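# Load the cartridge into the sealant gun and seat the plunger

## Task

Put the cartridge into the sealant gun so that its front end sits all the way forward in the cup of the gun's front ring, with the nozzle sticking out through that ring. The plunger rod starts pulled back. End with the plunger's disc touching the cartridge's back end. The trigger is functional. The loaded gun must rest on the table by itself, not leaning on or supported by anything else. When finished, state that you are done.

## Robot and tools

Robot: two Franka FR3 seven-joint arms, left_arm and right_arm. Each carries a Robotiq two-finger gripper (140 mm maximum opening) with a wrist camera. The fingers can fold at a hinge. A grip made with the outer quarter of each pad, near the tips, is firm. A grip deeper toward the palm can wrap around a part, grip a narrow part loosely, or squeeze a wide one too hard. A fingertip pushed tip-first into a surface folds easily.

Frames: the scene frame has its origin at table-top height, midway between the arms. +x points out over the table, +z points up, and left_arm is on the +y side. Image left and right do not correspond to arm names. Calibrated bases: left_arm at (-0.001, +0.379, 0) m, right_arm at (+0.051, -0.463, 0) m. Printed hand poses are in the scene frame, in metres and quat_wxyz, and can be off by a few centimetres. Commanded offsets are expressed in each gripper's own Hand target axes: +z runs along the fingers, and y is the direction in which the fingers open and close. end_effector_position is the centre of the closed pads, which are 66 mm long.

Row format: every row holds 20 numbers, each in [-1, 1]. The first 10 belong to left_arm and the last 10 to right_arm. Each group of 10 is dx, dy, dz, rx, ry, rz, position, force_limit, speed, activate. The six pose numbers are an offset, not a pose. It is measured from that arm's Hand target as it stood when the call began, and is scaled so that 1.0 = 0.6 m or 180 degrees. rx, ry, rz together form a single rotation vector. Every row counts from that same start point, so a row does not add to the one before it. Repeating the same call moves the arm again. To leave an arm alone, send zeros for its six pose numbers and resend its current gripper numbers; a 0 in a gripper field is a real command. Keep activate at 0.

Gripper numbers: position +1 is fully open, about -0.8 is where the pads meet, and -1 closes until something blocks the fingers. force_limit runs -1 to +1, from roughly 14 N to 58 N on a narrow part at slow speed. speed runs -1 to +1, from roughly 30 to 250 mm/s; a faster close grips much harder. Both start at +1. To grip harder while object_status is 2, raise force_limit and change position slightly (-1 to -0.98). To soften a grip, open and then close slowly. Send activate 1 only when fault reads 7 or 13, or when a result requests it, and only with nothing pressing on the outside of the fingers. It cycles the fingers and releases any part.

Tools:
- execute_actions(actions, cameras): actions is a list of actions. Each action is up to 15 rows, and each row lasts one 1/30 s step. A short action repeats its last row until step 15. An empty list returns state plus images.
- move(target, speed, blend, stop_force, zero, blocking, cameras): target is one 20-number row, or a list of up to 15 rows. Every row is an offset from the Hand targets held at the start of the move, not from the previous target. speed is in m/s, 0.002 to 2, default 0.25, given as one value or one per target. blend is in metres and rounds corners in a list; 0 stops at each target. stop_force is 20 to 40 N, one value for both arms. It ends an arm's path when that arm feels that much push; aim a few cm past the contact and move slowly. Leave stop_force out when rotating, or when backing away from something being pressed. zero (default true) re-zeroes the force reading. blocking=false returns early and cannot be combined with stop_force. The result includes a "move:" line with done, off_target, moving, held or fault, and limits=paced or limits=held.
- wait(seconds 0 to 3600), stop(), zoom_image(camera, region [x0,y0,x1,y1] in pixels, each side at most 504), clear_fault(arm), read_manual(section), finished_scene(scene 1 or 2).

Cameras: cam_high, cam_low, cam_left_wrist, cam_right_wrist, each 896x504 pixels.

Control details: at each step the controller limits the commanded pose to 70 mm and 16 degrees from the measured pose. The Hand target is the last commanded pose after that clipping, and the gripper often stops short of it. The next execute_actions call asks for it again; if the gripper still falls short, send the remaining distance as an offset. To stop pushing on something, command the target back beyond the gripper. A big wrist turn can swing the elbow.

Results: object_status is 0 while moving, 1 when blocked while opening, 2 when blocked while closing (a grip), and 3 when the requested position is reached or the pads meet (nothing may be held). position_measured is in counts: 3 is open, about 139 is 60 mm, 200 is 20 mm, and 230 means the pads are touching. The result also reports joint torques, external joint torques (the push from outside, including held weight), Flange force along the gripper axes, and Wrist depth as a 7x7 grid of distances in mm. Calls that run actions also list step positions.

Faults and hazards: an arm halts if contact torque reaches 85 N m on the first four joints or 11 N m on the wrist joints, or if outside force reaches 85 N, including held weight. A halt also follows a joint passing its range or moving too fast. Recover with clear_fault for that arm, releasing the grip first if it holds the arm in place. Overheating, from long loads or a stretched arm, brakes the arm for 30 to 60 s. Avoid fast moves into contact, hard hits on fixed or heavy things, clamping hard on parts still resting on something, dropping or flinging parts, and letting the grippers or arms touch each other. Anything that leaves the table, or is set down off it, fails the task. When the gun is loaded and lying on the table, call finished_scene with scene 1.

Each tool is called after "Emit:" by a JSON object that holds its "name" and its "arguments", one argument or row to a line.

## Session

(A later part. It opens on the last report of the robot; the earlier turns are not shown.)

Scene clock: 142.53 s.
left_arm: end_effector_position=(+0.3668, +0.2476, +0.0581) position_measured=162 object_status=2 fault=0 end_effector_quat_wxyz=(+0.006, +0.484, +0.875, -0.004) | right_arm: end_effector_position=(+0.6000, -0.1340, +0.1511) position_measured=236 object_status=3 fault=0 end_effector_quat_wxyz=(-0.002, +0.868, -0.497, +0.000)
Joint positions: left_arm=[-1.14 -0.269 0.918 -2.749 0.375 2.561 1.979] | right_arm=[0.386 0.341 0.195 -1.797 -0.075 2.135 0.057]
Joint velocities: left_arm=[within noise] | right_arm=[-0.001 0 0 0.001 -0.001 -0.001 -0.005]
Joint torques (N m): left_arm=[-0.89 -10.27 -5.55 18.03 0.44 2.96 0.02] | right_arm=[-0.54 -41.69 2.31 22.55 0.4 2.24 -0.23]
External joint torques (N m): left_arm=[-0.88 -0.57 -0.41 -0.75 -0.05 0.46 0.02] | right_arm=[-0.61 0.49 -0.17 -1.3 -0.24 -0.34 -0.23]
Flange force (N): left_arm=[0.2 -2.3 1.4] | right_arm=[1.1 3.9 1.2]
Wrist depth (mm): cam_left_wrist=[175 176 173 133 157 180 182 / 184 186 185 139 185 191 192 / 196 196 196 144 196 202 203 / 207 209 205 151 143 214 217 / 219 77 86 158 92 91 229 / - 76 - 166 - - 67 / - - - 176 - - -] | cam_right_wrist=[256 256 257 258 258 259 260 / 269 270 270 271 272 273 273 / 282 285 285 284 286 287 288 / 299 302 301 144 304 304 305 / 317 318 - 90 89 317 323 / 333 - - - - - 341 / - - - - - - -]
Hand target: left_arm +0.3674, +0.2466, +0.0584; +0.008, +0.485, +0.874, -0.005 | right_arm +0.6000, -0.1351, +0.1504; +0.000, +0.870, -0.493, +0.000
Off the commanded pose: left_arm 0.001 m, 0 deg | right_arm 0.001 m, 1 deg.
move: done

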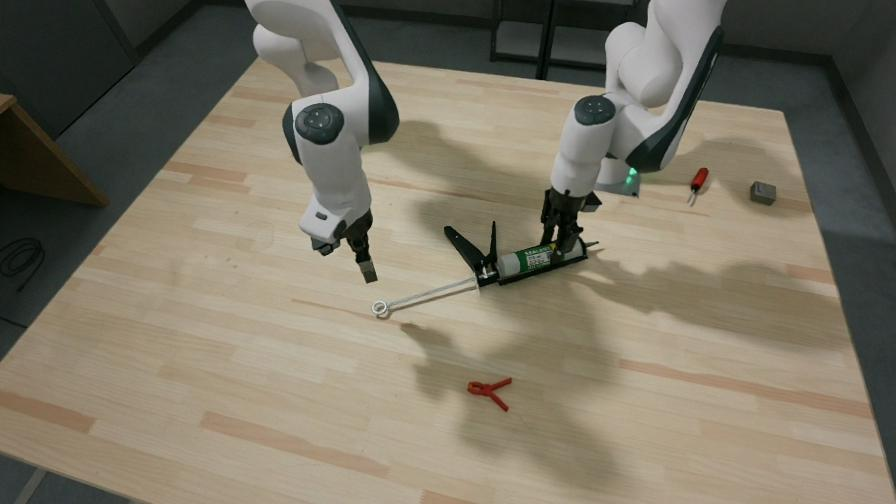

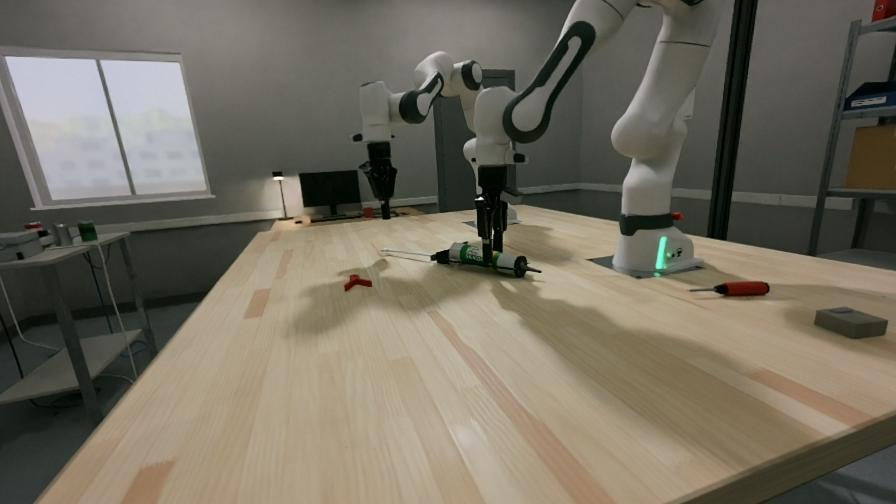

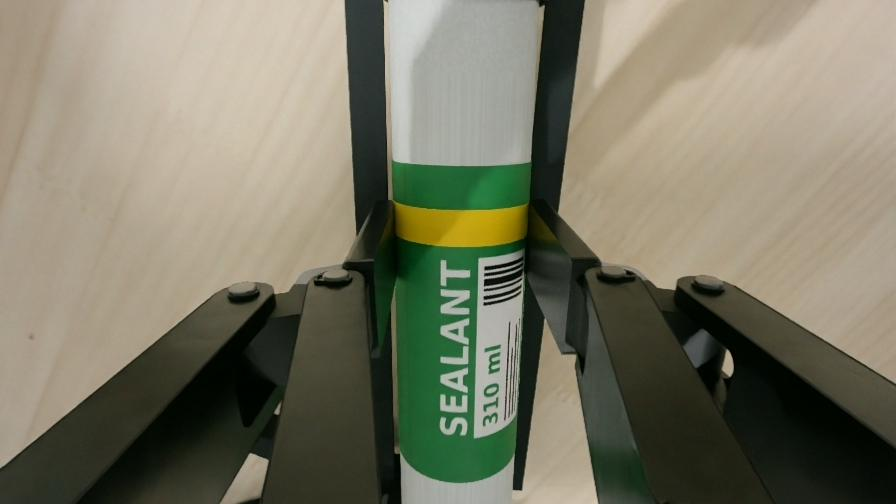

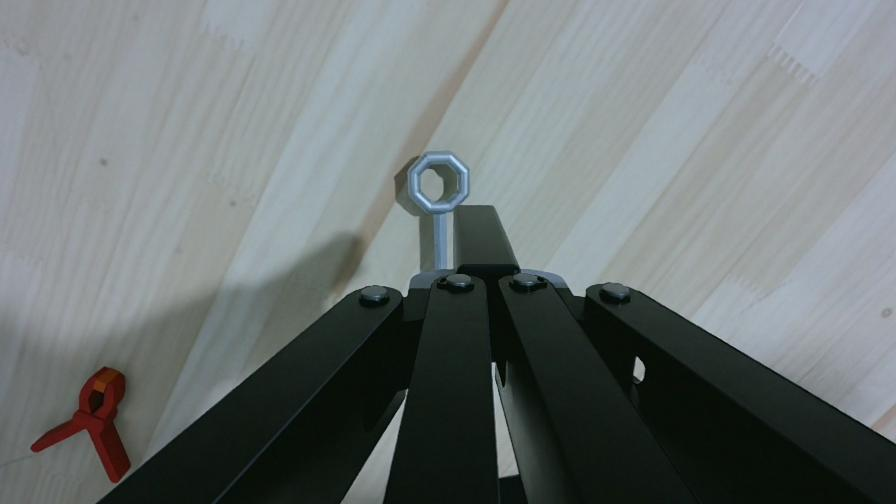

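Emit:
{"name": "execute_actions", "arguments": {
  "actions": [
    [[0,0,0,0,0,0,-0.25,1,-1,0,0,0,0,0,0,0,0.1,0,0,0]],
    [[0,0,0,0,0,0,-0.24,1,-1,0,0,0,0,0,0,0,0.1,0,0,0]],
    [[0,0,0,0,0,0,-0.23,1,-1,0,0,0,0,0,0,0,0.1,0,0,0]],
    [[0,0,0,0,0,0,-0.22,1,-1,0,0,0,0,0,0,0,0.1,0,0,0]],
    [[0,0,0,0,0,0,-0.21,1,-1,0,0,0,0,0,0,0,0.1,0,0,0]],
    [[0,0,0,0,0,0,-0.20,1,-1,0,0,0,0,0,0,0,0.1,0,0,0]],
    [[0,0,0,0,0,0,-0.19,1,-1,0,0,0,0,0,0,0,0.1,0,0,0]],
    [[0,0,0,0,0,0,-0.18,1,-1,0,0,0,0,0,0,0,0.1,0,0,0]],
    [[0,0,0,0,0,0,-0.16,1,-1,0,0,0,0,0,0,0,0.1,0,0,0]],
    [[0,0,0,0,0,0,-0.13,1,-1,0,0,0,0,0,0,0,0.1,0,0,0]]
  ],
  "cameras": ["all"]
}}

Emit:
{"name": "zoom_image", "arguments": {
  "camera": "cam_low",
  "region": [430, 225, 550, 285]
}}

Emit:
{"name": "zoom_image", "arguments": {
  "camera": "cam_high",
  "region": [460, 220, 620, 300]
}}

Scene clock: 148.37 s.
left_arm: end_effector_position=(+0.3666, +0.2475, +0.0579) position_measured=145 object_status=3 fault=0 end_effector_quat_wxyz=(+0.006, +0.485, +0.875, -0.004) | right_arm: end_effector_position=(+0.6000, -0.1340, +0.1512) position_measured=117 object_status=3 fault=0 end_effector_quat_wxyz=(-0.002, +0.868, -0.496, +0.000)
Joint positions: left_arm=[-1.14 -0.269 0.918 -2.75 0.375 2.562 1.979] | right_arm=[0.386 0.341 0.195 -1.797 -0.075 2.135 0.054]
Joint torques (N m): left_arm=[-0.75 -10 -5.57 17.46 0.49 2.82 0.01] | right_arm=[0 -41.68 1.94 22.52 0.51 2.23 -0.21]
External joint torques (N m): left_arm=[-0.79 -0.28 -0.47 -1.24 0 0.34 0.01] | right_arm=[0.01 0.54 -0.47 -1.39 -0.12 -0.36 -0.21]
External joint torques at the end of the 6th action: left_arm=[-0.77 -0.32 -0.41 -1.29 0.02 0.34 -0.01] | right_arm=[-0.11 0.65 -0.62 -1.42 -0.12 -0.36 -0.22]
External joint torques at the end of the 7th action: left_arm=[-0.76 -0.24 -0.45 -1.35 0.01 0.32 0] | right_arm=[-0.09 0.37 -0.57 -1.33 -0.12 -0.35 -0.21]
External joint torques at the end of the 8th action: left_arm=[-0.74 -0.28 -0.38 -1.33 0.01 0.32 -0.01] | right_arm=[0.03 0.51 -0.45 -1.45 -0.12 -0.36 -0.22]
External joint torques at the end of the 9th action: left_arm=[-0.78 -0.26 -0.43 -1.34 0.02 0.32 0] | right_arm=[-0.02 0.52 -0.52 -1.35 -0.11 -0.35 -0.25]
Flange force (N): left_arm=[1.1 -3.1 1.8] | right_arm=[0.6 3.9 1.4]
Flange force at the end of the 6th action (N): left_arm=[1.4 -3.2 1.7] | right_arm=[0.8 3.7 1.5]
Flange force at the end of the 7th action (N): left_arm=[1.4 -3.2 1.9] | right_arm=[0.7 4.2 1.1]
Flange force at the end of the 8th action (N): left_arm=[1.4 -3.1 1.8] | right_arm=[0.5 4.3 1.4]
Flange force at the end of the 9th action (N): left_arm=[1.4 -3.2 1.9] | right_arm=[0.7 3.8 1.3]
Wrist depth (mm): cam_left_wrist=[175 176 175 134 156 180 181 / 184 186 185 143 185 191 192 / 196 197 195 150 196 202 203 / 207 209 141 159 137 212 216 / 218 87 86 171 119 91 225 / - 77 215 186 219 - 67 / - - - 202 - - -] | cam_right_wrist=[257 257 257 259 259 259 259 / 269 270 271 271 272 273 272 / 282 284 286 283 286 288 288 / 299 300 144 302 167 302 305 / 313 91 137 320 318 89 90 / - - 340 340 342 - - / - - 362 355 354 - -]
Hand target: left_arm +0.3674, +0.2466, +0.0584; +0.008, +0.485, +0.874, -0.005 | right_arm +0.6000, -0.1351, +0.1504; +0.000, +0.870, -0.493, +0.000
Off the commanded pose: left_arm 0.001 m, 0 deg | right_arm 0.001 m, 1 deg.
Step readings (end_effector_position of left_arm | right_arm; steps 1 to 15: 1st action; 16 to 30: 2nd action; 31 to 45: 3rd action; 46 to 60: 4th action; 61 to 75: 5th action; 76 to 90: 6th action; 91 to 105: 7th action; 106 to 120: 8th action; 121 to 135: 9th action; 136 to 150: 10th action):
0: (+0.3668, +0.2476, +0.0581) | (+0.6000, -0.1340, +0.1511)
1: (+0.3668, +0.2476, +0.0581) | (+0.6000, -0.1340, +0.1511)
2: (+0.3668, +0.2476, +0.0581) | (+0.6000, -0.1340, +0.1511)
4: (+0.3668, +0.2476, +0.0581) | (+0.6000, -0.1340, +0.1511)
8: (+0.3668, +0.2476, +0.0581) | (+0.6000, -0.1340, +0.1511)
15: (+0.3667, +0.2476, +0.0581) | (+0.6000, -0.1340, +0.1511)
16: (+0.3667, +0.2476, +0.0581) | (+0.6000, -0.1340, +0.1511)
17: (+0.3668, +0.2476, +0.0581) | (+0.6000, -0.1340, +0.1511)
19: (+0.3668, +0.2476, +0.0581) | (+0.6000, -0.1340, +0.1512)
23: (+0.3668, +0.2476, +0.0581) | (+0.6000, -0.1340, +0.1512)
30: (+0.3668, +0.2476, +0.0581) | (+0.6000, -0.1340, +0.1512)
31: (+0.3668, +0.2476, +0.0581) | (+0.6000, -0.1340, +0.1512)
32: (+0.3668, +0.2476, +0.0581) | (+0.6000, -0.1340, +0.1512)
34: (+0.3668, +0.2475, +0.0581) | (+0.6000, -0.1340, +0.1512)
38: (+0.3668, +0.2475, +0.0581) | (+0.6000, -0.1340, +0.1512)
45: (+0.3668, +0.2475, +0.0581) | (+0.6000, -0.1340, +0.1512)
46: (+0.3668, +0.2475, +0.0581) | (+0.6000, -0.1340, +0.1512)
47: (+0.3668, +0.2475, +0.0581) | (+0.6000, -0.1340, +0.1512)
49: (+0.3668, +0.2475, +0.0581) | (+0.6000, -0.1340, +0.1512)
53: (+0.3668, +0.2475, +0.0581) | (+0.6000, -0.1340, +0.1512)
60: (+0.3666, +0.2476, +0.0579) | (+0.6000, -0.1340, +0.1512)
61: (+0.3666, +0.2476, +0.0579) | (+0.6000, -0.1340, +0.1512)
62: (+0.3666, +0.2476, +0.0579) | (+0.6000, -0.1340, +0.1512)
64: (+0.3666, +0.2476, +0.0579) | (+0.6000, -0.1340, +0.1512)
68: (+0.3666, +0.2475, +0.0579) | (+0.6000, -0.1340, +0.1512)
75: (+0.3666, +0.2475, +0.0579) | (+0.6000, -0.1340, +0.1512)
76: (+0.3666, +0.2475, +0.0579) | (+0.6000, -0.1340, +0.1512)
77: (+0.3666, +0.2475, +0.0579) | (+0.6000, -0.1340, +0.1512)
79: (+0.3666, +0.2475, +0.0579) | (+0.6000, -0.1340, +0.1512)
83: (+0.3666, +0.2475, +0.0579) | (+0.6000, -0.1340, +0.1512)
90: (+0.3666, +0.2475, +0.0579) | (+0.6000, -0.1340, +0.1512)
91: (+0.3666, +0.2475, +0.0579) | (+0.6000, -0.1340, +0.1512)
92: (+0.3666, +0.2475, +0.0579) | (+0.6000, -0.1340, +0.1512)
94: (+0.3666, +0.2475, +0.0579) | (+0.6000, -0.1340, +0.1512)
98: (+0.3666, +0.2475, +0.0579) | (+0.6000, -0.1340, +0.1512)
105: (+0.3666, +0.2475, +0.0579) | (+0.6000, -0.1340, +0.1512)
106: (+0.3666, +0.2475, +0.0579) | (+0.6000, -0.1340, +0.1512)
107: (+0.3666, +0.2475, +0.0579) | (+0.6000, -0.1340, +0.1512)
109: (+0.3666, +0.2475, +0.0579) | (+0.6000, -0.1340, +0.1512)
113: (+0.3666, +0.2475, +0.0579) | (+0.6000, -0.1340, +0.1512)
120: (+0.3666, +0.2475, +0.0579) | (+0.6000, -0.1340, +0.1512)
121: (+0.3666, +0.2475, +0.0579) | (+0.6000, -0.1340, +0.1512)
122: (+0.3666, +0.2475, +0.0579) | (+0.6000, -0.1340, +0.1512)
124: (+0.3666, +0.2475, +0.0579) | (+0.6000, -0.1340, +0.1512)
128: (+0.3666, +0.2475, +0.0579) | (+0.6000, -0.1340, +0.1512)
135: (+0.3666, +0.2475, +0.0579) | (+0.6000, -0.1340, +0.1512)
136: (+0.3666, +0.2475, +0.0579) | (+0.6000, -0.1340, +0.1512)
137: (+0.3666, +0.2475, +0.0579) | (+0.6000, -0.1340, +0.1512)
139: (+0.3666, +0.2475, +0.0579) | (+0.6000, -0.1340, +0.1512)
143: (+0.3666, +0.2475, +0.0579) | (+0.6000, -0.1340, +0.1512)
150: (+0.3666, +0.2475, +0.0579) | (+0.6000, -0.1340, +0.1512)

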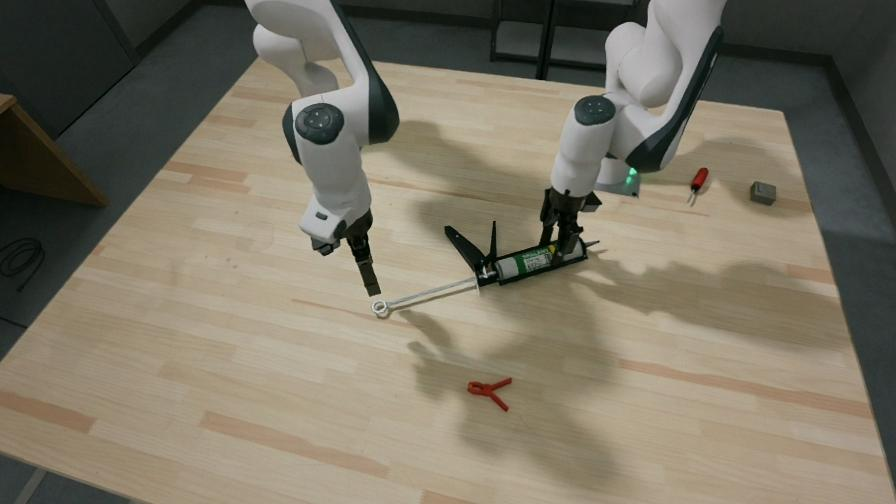

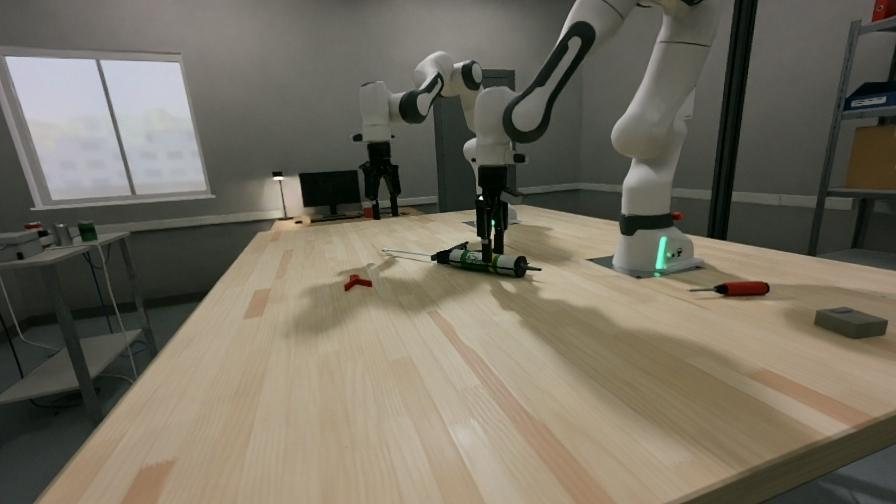

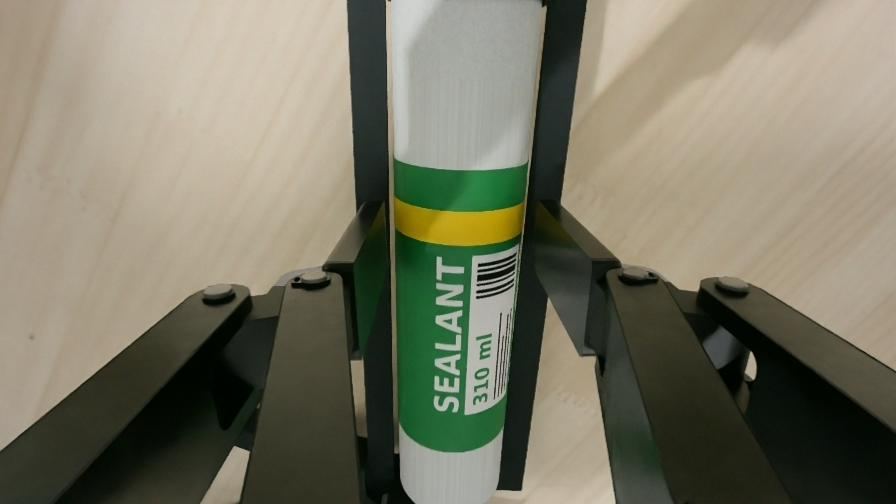

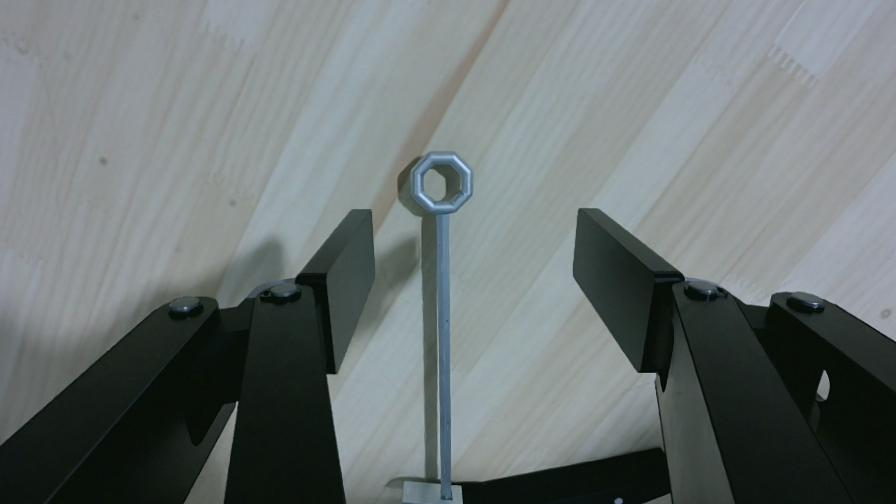

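Scaled by 4.200 from the camera's image (finer frame: 1280x720).

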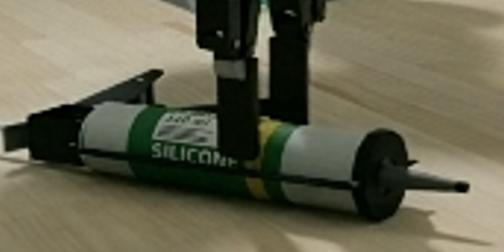

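Scaled by 3.150 from the camera's image (finer frame: 1280x720).

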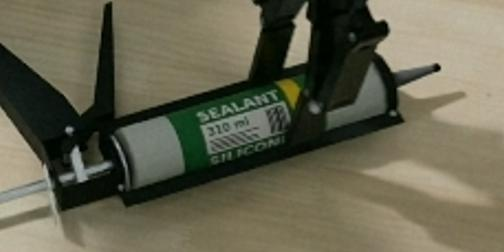

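Emit:
{"name": "move", "arguments": {
  "target": [
    [0, 0, 0, 0, 0, 0, 0.43, 0, 0, 0, 0.0067, -0.0187, 0.0507, 0, 0, -0.0044, 0.1, 0, 0, 0],
    [0, 0, 0.0300, 0, 0, 0, 0.43, 0, 0, 0, 0.0067, -0.0187, 0.1587, 0, 0, -0.0044, 0.1, 0, 0, 0]
  ],
  "speed": 0.12,
  "blend": [0, 0],
  "cameras": ["cam_left_wrist", "cam_right_wrist", "cam_low", "cam_high"]
}}

Emit:
{"name": "zoom_image", "arguments": {
  "camera": "cam_low",
  "region": [360, 215, 560, 295]
}}

Emit:
{"name": "zoom_image", "arguments": {
  "camera": "cam_high",
  "region": [360, 210, 620, 330]
}}

Scene clock: 152.67 s.
left_arm: end_effector_position=(+0.3676, +0.2469, +0.0408) position_measured=75 object_status=3 fault=0 end_effector_quat_wxyz=(+0.007, +0.483, +0.875, -0.004) | right_arm: end_effector_position=(+0.6103, -0.1334, +0.0549) position_measured=117 object_status=3 fault=0 end_effector_quat_wxyz=(+0.002, +0.874, -0.485, -0.002)
Joint positions: left_arm=[-1.209 -0.202 0.984 -2.757 0.328 2.634 2.011] | right_arm=[0.393 0.504 0.178 -1.812 -0.113 2.302 0.044]
Joint velocities: left_arm=[-0.002 -0.001 0.002 0 0 0.001 0.005] | right_arm=[0 -0.001 -0.001 0.001 0.001 0.003 -0.003]
Joint torques (N m): left_arm=[-0.88 -9.17 -4.75 16.73 0.37 2.81 0.11] | right_arm=[0.51 -45.76 2.36 20.52 0.53 2.82 0.33]
External joint torques (N m): left_arm=[-0.87 0.45 -0.69 -1.21 -0.07 0.31 0.11] | right_arm=[0.66 -0.33 -0.78 -1.81 -0.02 0.26 0.33]
Flange force (N): left_arm=[0.0 0.0 0.0] | right_arm=[-1.4 9.0 1.0]
Wrist depth (mm): cam_left_wrist=[160 160 159 119 138 164 165 / 168 169 168 125 147 174 175 / 178 179 178 133 158 184 185 / 189 187 159 141 161 191 197 / - 86 179 152 205 106 83 / - 65 216 163 220 - 73 / - - 208 176 237 - -] | cam_right_wrist=[168 168 170 170 172 172 172 / 177 177 179 180 180 181 182 / 187 187 188 187 190 191 192 / 197 198 171 197 168 200 203 / 207 93 114 211 211 89 90 / - - 225 223 226 - - / - - 240 241 243 - -]
Hand target: left_arm +0.3675, +0.2463, +0.0404; +0.008, +0.485, +0.874, -0.005 | right_arm +0.6117, -0.1329, +0.0552; +0.000, +0.874, -0.487, +0.000
Off the commanded pose: left_arm 0.001 m, 0 deg | right_arm 0.002 m, 0 deg.
move: done

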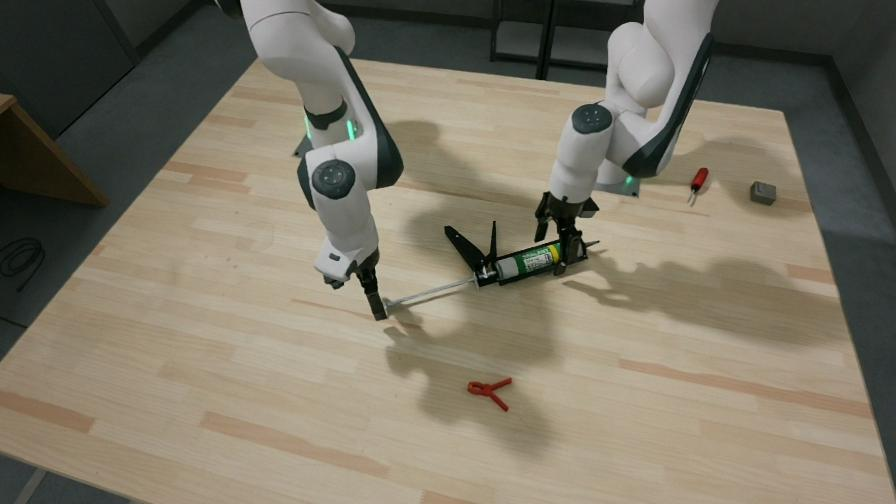

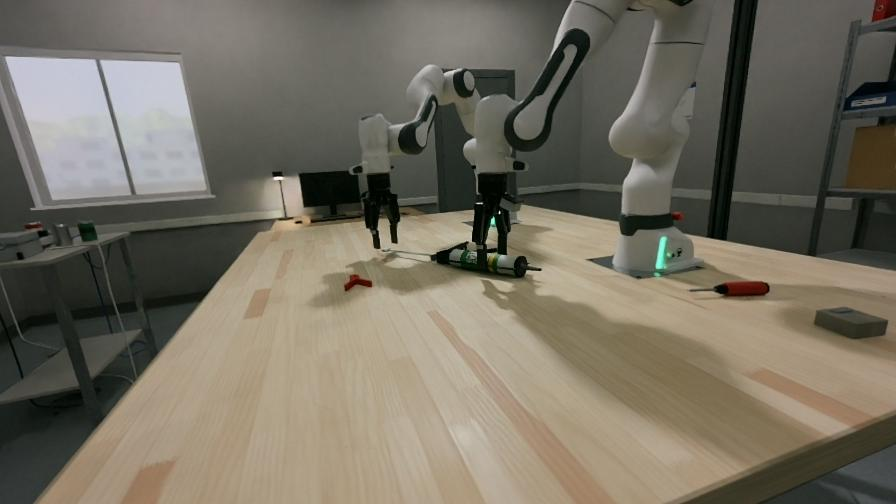

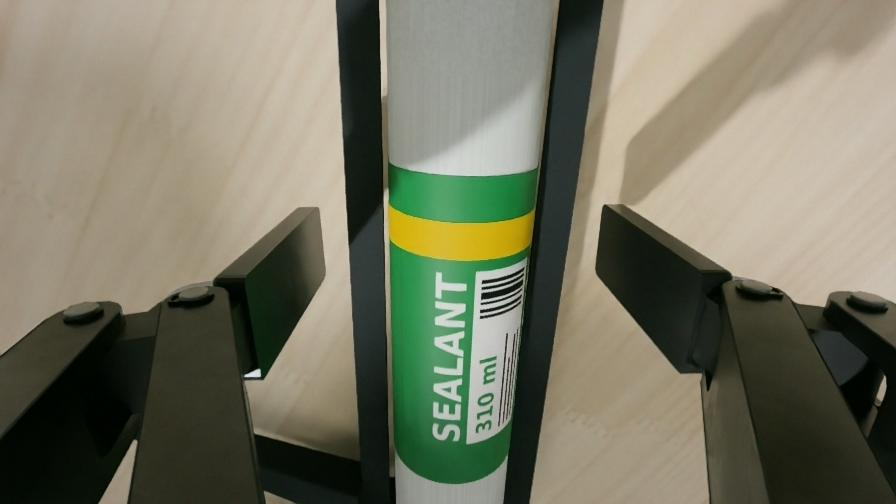

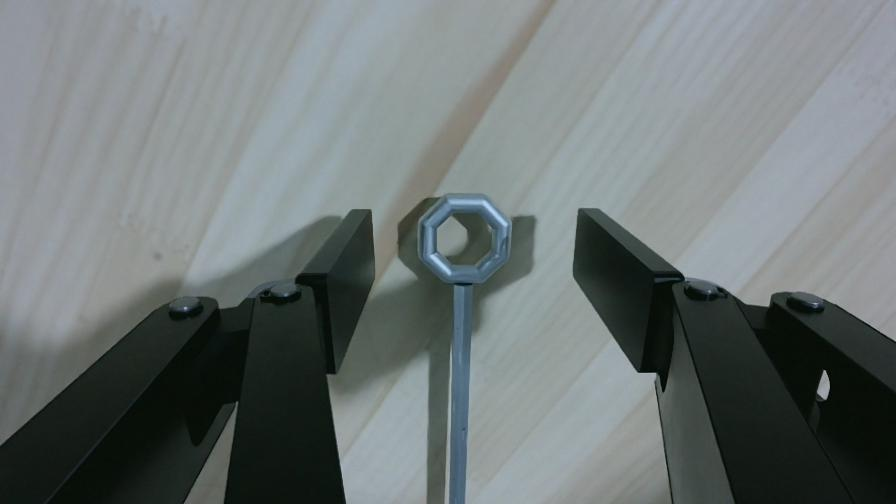

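Scaled by 2.520 from the camera's image (finer frame: 1280x720).

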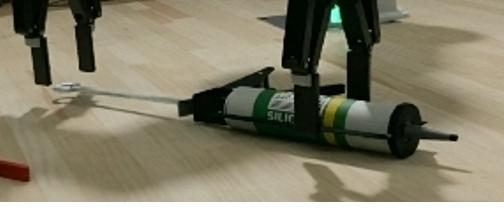

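Scaled by 1.938 from the camera's image (finer frame: 1280x720).

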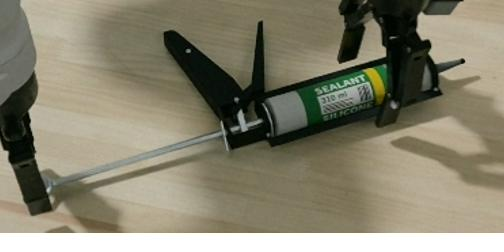

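Emit:
{"name": "move", "arguments": {
  "target": [
    [0, 0, 0, 0, 0, 0, 0.43, 0, 0, 0, -0.0015, -0.0060, 0.0117, 0, 0, 0, 0.1, 0, 0, 0],
    [0, 0, 0, 0, 0, 0, 0.43, 0, 0, 0, -0.0015, -0.0060, 0.0117, 0, 0, 0, -1, 0, -1, 0],
    [0, 0, 0, 0, 0, 0, -1, -0.05, -1, 0, -0.0015, -0.0060, 0.0117, 0, 0, 0, -1, 0, -1, 0]
  ],
  "speed": 0.1,
  "blend": 0,
  "cameras": ["cam_left_wrist", "cam_right_wrist", "cam_low", "cam_high"]
}}

Emit:
{"name": "zoom_image", "arguments": {
  "camera": "cam_high",
  "region": [460, 220, 620, 300]
}}

Scene clock: 158.17 s.
left_arm: end_effector_position=(+0.3678, +0.2472, +0.0405) position_measured=108 object_status=0 fault=0 end_effector_quat_wxyz=(+0.007, +0.483, +0.875, -0.004) | right_arm: end_effector_position=(+0.6144, -0.1304, +0.0490) position_measured=232 object_status=3 fault=0 end_effector_quat_wxyz=(+0.000, +0.875, -0.484, +0.000)
Joint positions: left_arm=[-1.212 -0.202 0.989 -2.757 0.328 2.635 2.013] | right_arm=[0.404 0.523 0.168 -1.797 -0.115 2.311 0.045]
Joint torques (N m): left_arm=[-1.2 -9.41 -4.72 16.97 0.36 3.1 0.05] | right_arm=[0.48 -45 2.35 19.87 0.58 2.46 0.32]
External joint torques (N m): left_arm=[-1.22 0.13 -0.66 -1.05 -0.08 0.59 0.05] | right_arm=[0.54 0.89 -0.83 -2.37 0.03 -0.11 0.32]
Flange force (N): left_arm=[0.0 0.0 0.0] | right_arm=[-1.2 7.8 2.2]
Wrist depth (mm): cam_left_wrist=[159 159 159 118 136 163 165 / 168 169 168 124 148 173 174 / 178 178 177 131 158 183 185 / 189 188 144 140 159 193 197 / - 86 174 150 171 80 85 / - 72 215 161 219 - 71 / - - 209 176 236 - -] | cam_right_wrist=[164 165 165 166 166 166 167 / 172 172 174 174 174 175 176 / 182 182 183 181 183 184 185 / 191 192 193 189 192 195 196 / 203 204 97 90 90 204 208 / 215 - - - - - 219 / - - - - - - -]
Hand target: left_arm +0.3675, +0.2463, +0.0405; +0.008, +0.485, +0.874, -0.005 | right_arm +0.6143, -0.1302, +0.0482; +0.000, +0.874, -0.486, +0.000
Off the commanded pose: left_arm 0.001 m, 0 deg | right_arm 0.001 m, 0 deg.
move: done

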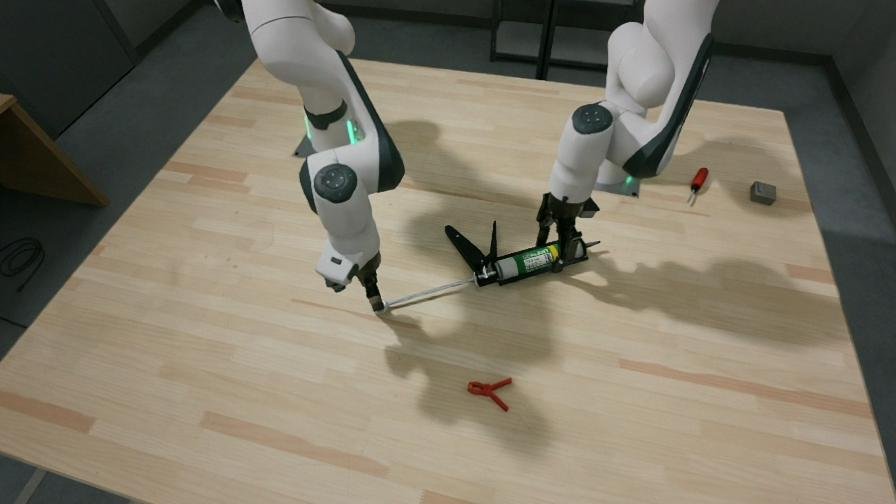

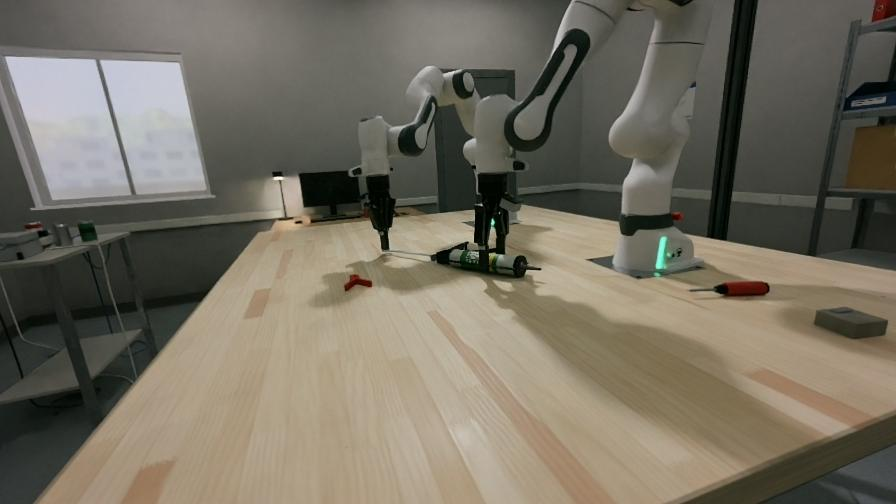

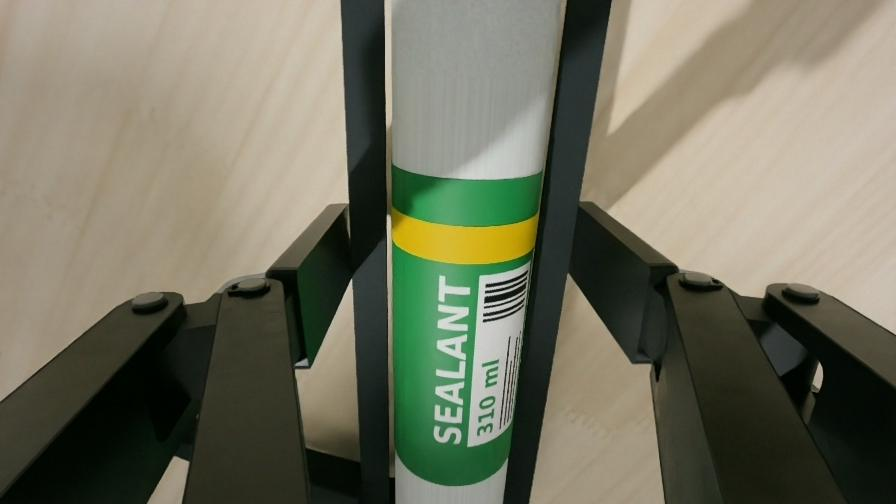

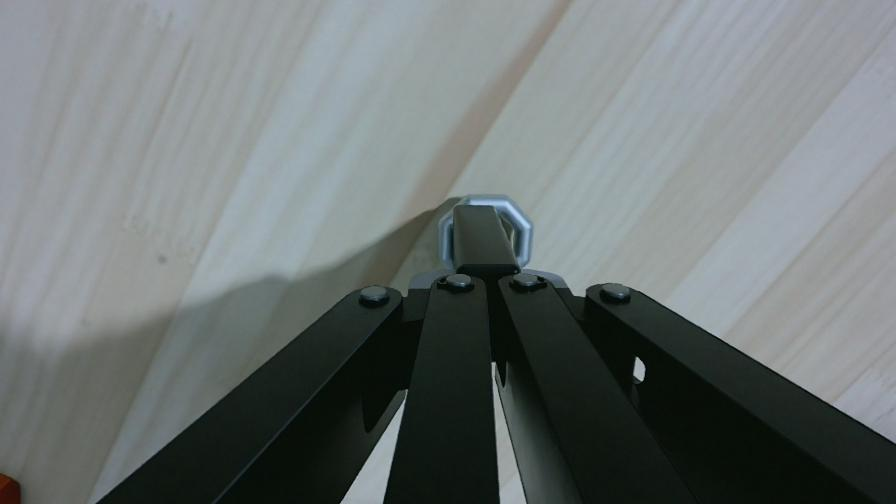

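Scaled by 3.150 from the camera's image (finer frame: 1280x720).

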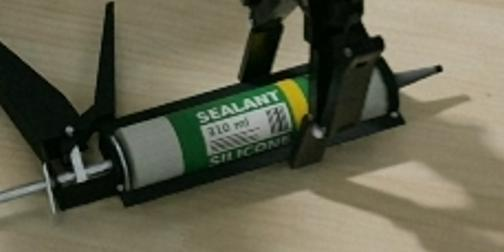

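Emit:
{"name": "move", "arguments": {
  "target": [
    [0, 0, 0, 0, 0, 0, -1, -0.05, -1, 0, 0, 0.0040, -0.0333, 0, 0, 0, -1, 0, -1, 0],
    [0, 0, 0, 0, 0, 0, -1, -0.05, -1, 0, 0.0583, 0.0073, -0.0333, 0, 0, 0, -1, 0, -1, 0],
    [0, 0, 0, 0, 0, 0, -1, -0.05, -1, 0, 0.0583, 0.0073, 0.0147, 0, 0, 0, -1, 0, -1, 0]
  ],
  "speed": 0.15,
  "blend": [0.01, 0.01, 0],
  "cameras": ["cam_left_wrist", "cam_right_wrist", "cam_low", "cam_high"]
}}

Emit:
{"name": "zoom_image", "arguments": {
  "camera": "cam_high",
  "region": [350, 230, 620, 330]
}}

Scene clock: 160.60 s.
left_arm: end_effector_position=(+0.3677, +0.2472, +0.0405) position_measured=108 object_status=2 fault=0 end_effector_quat_wxyz=(+0.007, +0.484, +0.875, -0.004) | right_arm: end_effector_position=(+0.6270, -0.1626, +0.0384) position_measured=232 object_status=3 fault=0 end_effector_quat_wxyz=(+0.002, +0.871, -0.491, -0.002)
Joint positions: left_arm=[-1.212 -0.202 0.989 -2.757 0.328 2.635 2.013] | right_arm=[0.352 0.532 0.165 -1.812 -0.114 2.33 0.007]
Joint velocities: left_arm=[within noise] | right_arm=[0 -0.001 -0.001 0 0 0.004 -0.006]
Joint torques (N m): left_arm=[-1.19 -9.77 -4.81 17.13 0.36 2.93 0.06] | right_arm=[-0.36 -46.29 3.19 20.22 0.31 2.8 -0.27]
External joint torques (N m): left_arm=[-1.19 -0.27 -0.74 -0.83 -0.08 0.43 0.06] | right_arm=[-0.35 -0.41 -0.03 -1.76 -0.23 0.24 -0.28]
Flange force (N): left_arm=[0.0 0.0 0.0] | right_arm=[0.3 9.6 0.1]
Wrist depth (mm): cam_left_wrist=[160 160 159 118 136 164 164 / 168 169 168 124 144 173 174 / 178 179 177 131 155 184 185 / 189 189 144 139 159 193 197 / - 86 173 150 171 80 85 / - 72 212 161 219 - 70 / - - 209 176 236 - -] | cam_right_wrist=[155 154 155 156 156 157 157 / 161 162 162 164 164 165 166 / 170 171 172 173 173 174 175 / 180 181 182 178 183 184 185 / 191 191 93 90 89 191 197 / 203 - - - - - 208 / - - - - - - -]
Hand target: left_arm +0.3675, +0.2463, +0.0405; +0.008, +0.485, +0.874, -0.005 | right_arm +0.6290, -0.1623, +0.0394; +0.000, +0.874, -0.486, +0.000
Off the commanded pose: left_arm 0.001 m, 0 deg | right_arm 0.002 m, 1 deg.
move: done

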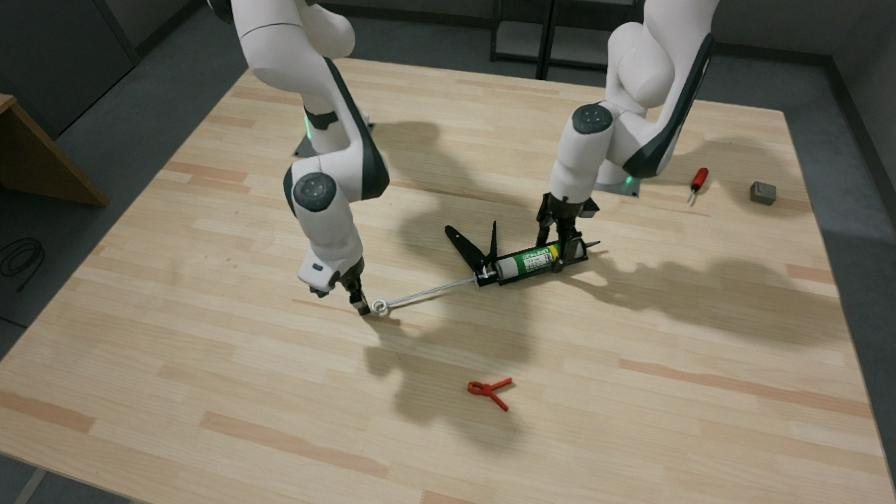

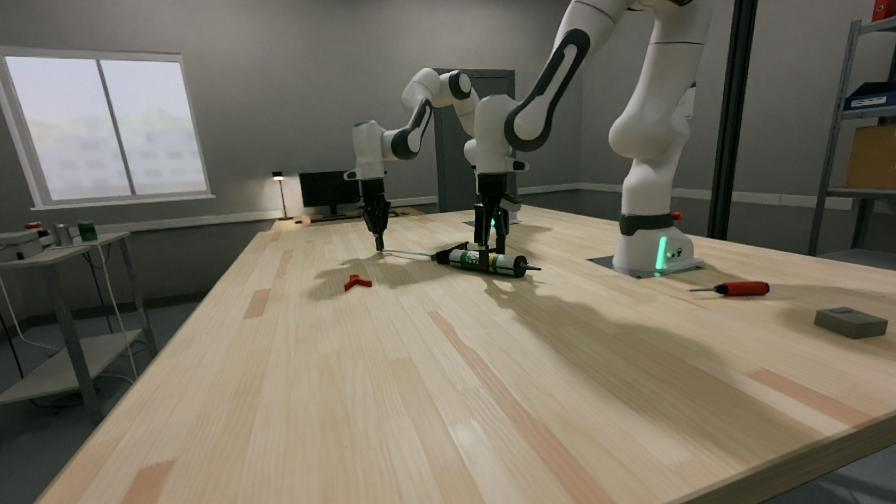

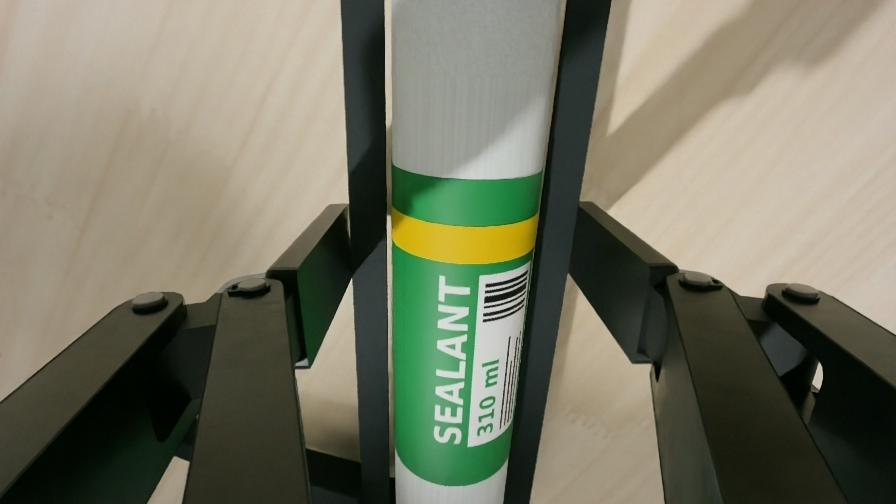

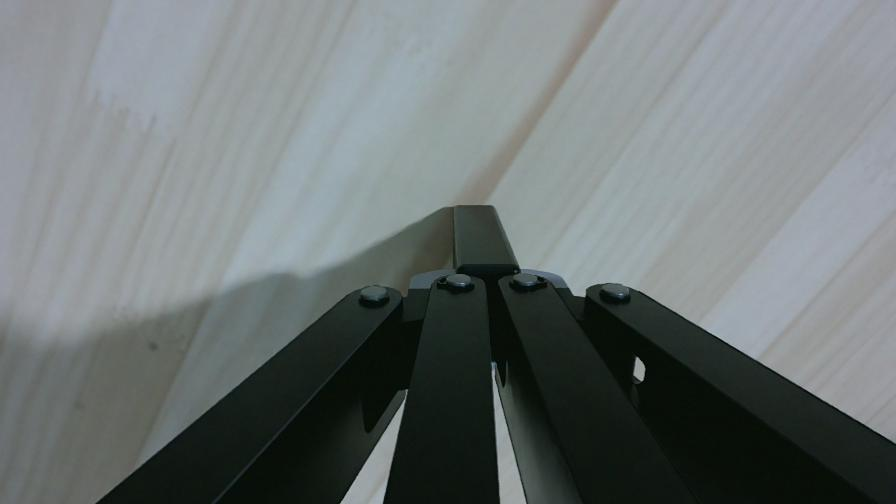

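Scaled by 1.867 from the camera's image (finer frame: 1280x720).

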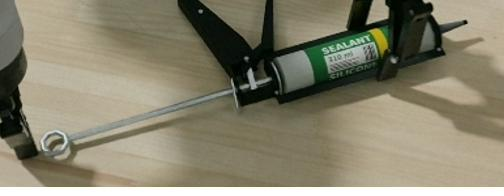

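Emit:
{"name": "move", "arguments": {
  "target": [0, 0, 0, 0, 0, 0, -1, -0.05, -1, 0, -0.0800, 0.0011, 0, 0, 0, 0, -1, 0, -1, 0],
  "speed": 0.02,
  "stop_force": 22,
  "cameras": ["cam_left_wrist", "cam_right_wrist", "cam_low", "cam_high"]
}}

Emit:
{"name": "zoom_image", "arguments": {
  "camera": "cam_high",
  "region": [350, 230, 620, 330]
}}

Emit:
{"name": "zoom_image", "arguments": {
  "camera": "cam_high",
  "region": [460, 235, 560, 295]
}}

Scene clock: 164.47 s.
left_arm: end_effector_position=(+0.3656, +0.2499, +0.0395) position_measured=108 object_status=2 fault=0 end_effector_quat_wxyz=(+0.003, +0.483, +0.876, -0.005) | right_arm: end_effector_position=(+0.6221, -0.1548, +0.0410) position_measured=232 object_status=3 fault=0 end_effector_quat_wxyz=(+0.006, +0.867, -0.499, +0.010)
Joint positions: left_arm=[-1.212 -0.203 0.992 -2.758 0.328 2.627 2.015] | right_arm=[0.393 0.521 0.145 -1.823 -0.132 2.335 0.061]
Joint torques (N m): left_arm=[-2.69 -9.45 -6.21 16.19 -0.16 4.35 -0.09] | right_arm=[13.05 -45.16 17.15 17.93 4.33 2.72 0.44]
External joint torques (N m): left_arm=[-2.72 -0.13 -2.16 -1.69 -0.59 1.88 -0.09] | right_arm=[13.03 0.65 14.3 -4.16 3.79 0.14 0.44]
Flange force (N): left_arm=[0.0 0.0 0.0] | right_arm=[-21.1 14.7 -0.9]
Wrist depth (mm): cam_left_wrist=[159 160 159 119 136 163 163 / 168 168 167 125 145 173 173 / 178 179 177 133 157 182 183 / 188 187 144 140 159 191 195 / - 86 173 150 171 80 85 / - 72 214 160 213 - 70 / - - 208 172 233 - -] | cam_right_wrist=[158 158 159 159 160 160 160 / 166 166 167 167 167 169 168 / 174 174 175 175 175 177 177 / 183 183 184 181 185 186 187 / 193 193 93 90 90 193 198 / 205 - - - - - 207 / - - - - - - -]
Hand target: left_arm +0.3675, +0.2463, +0.0405; +0.008, +0.485, +0.874, -0.005 | right_arm +0.6039, -0.1246, +0.0395; +0.000, +0.874, -0.486, +0.000 (not the last commanded pose)
Off the commanded pose: left_arm 0.004 m, 1 deg | right_arm 0.038 m, 2 deg.
move: contact (right_arm)

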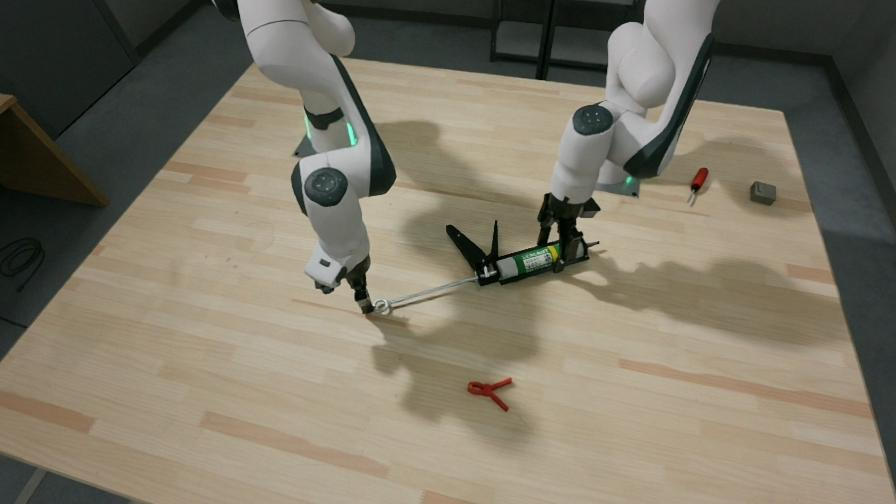

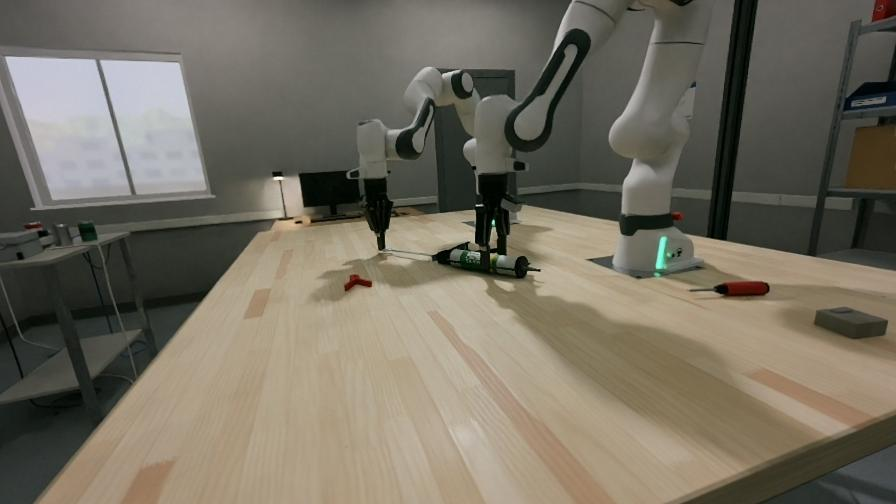

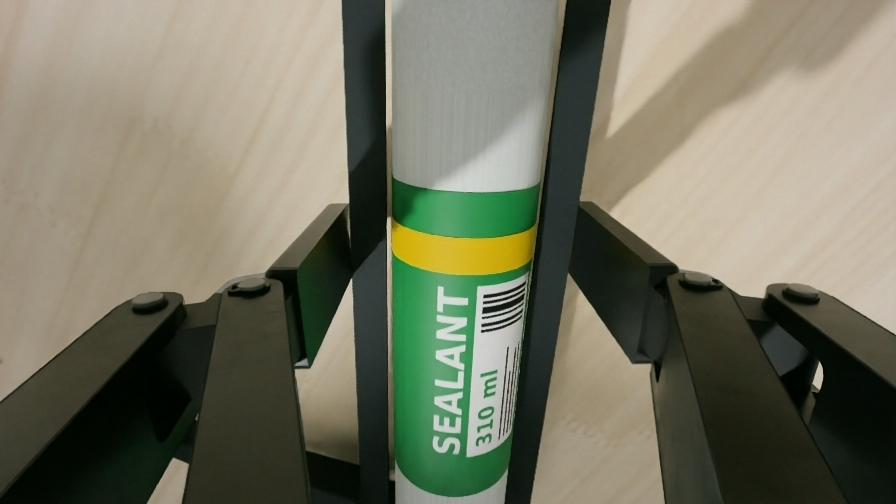

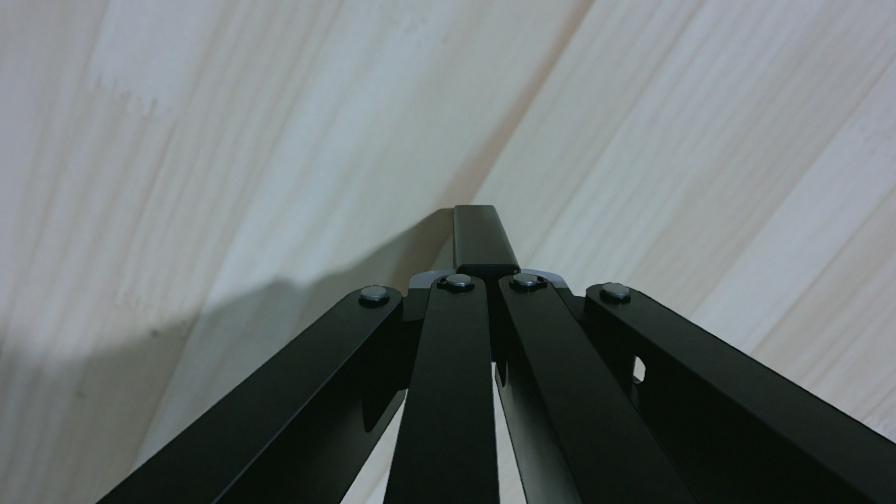

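Scaled by 1.867 from the camera's image (finer frame: 1280x720).

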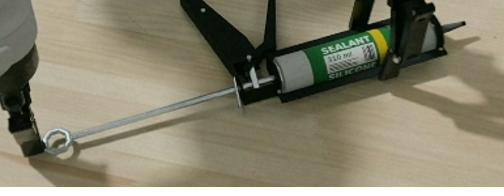

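Scaled by 5.040 from the camera's image (finer frame: 1280x720).

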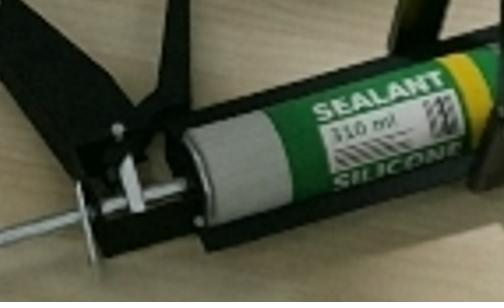

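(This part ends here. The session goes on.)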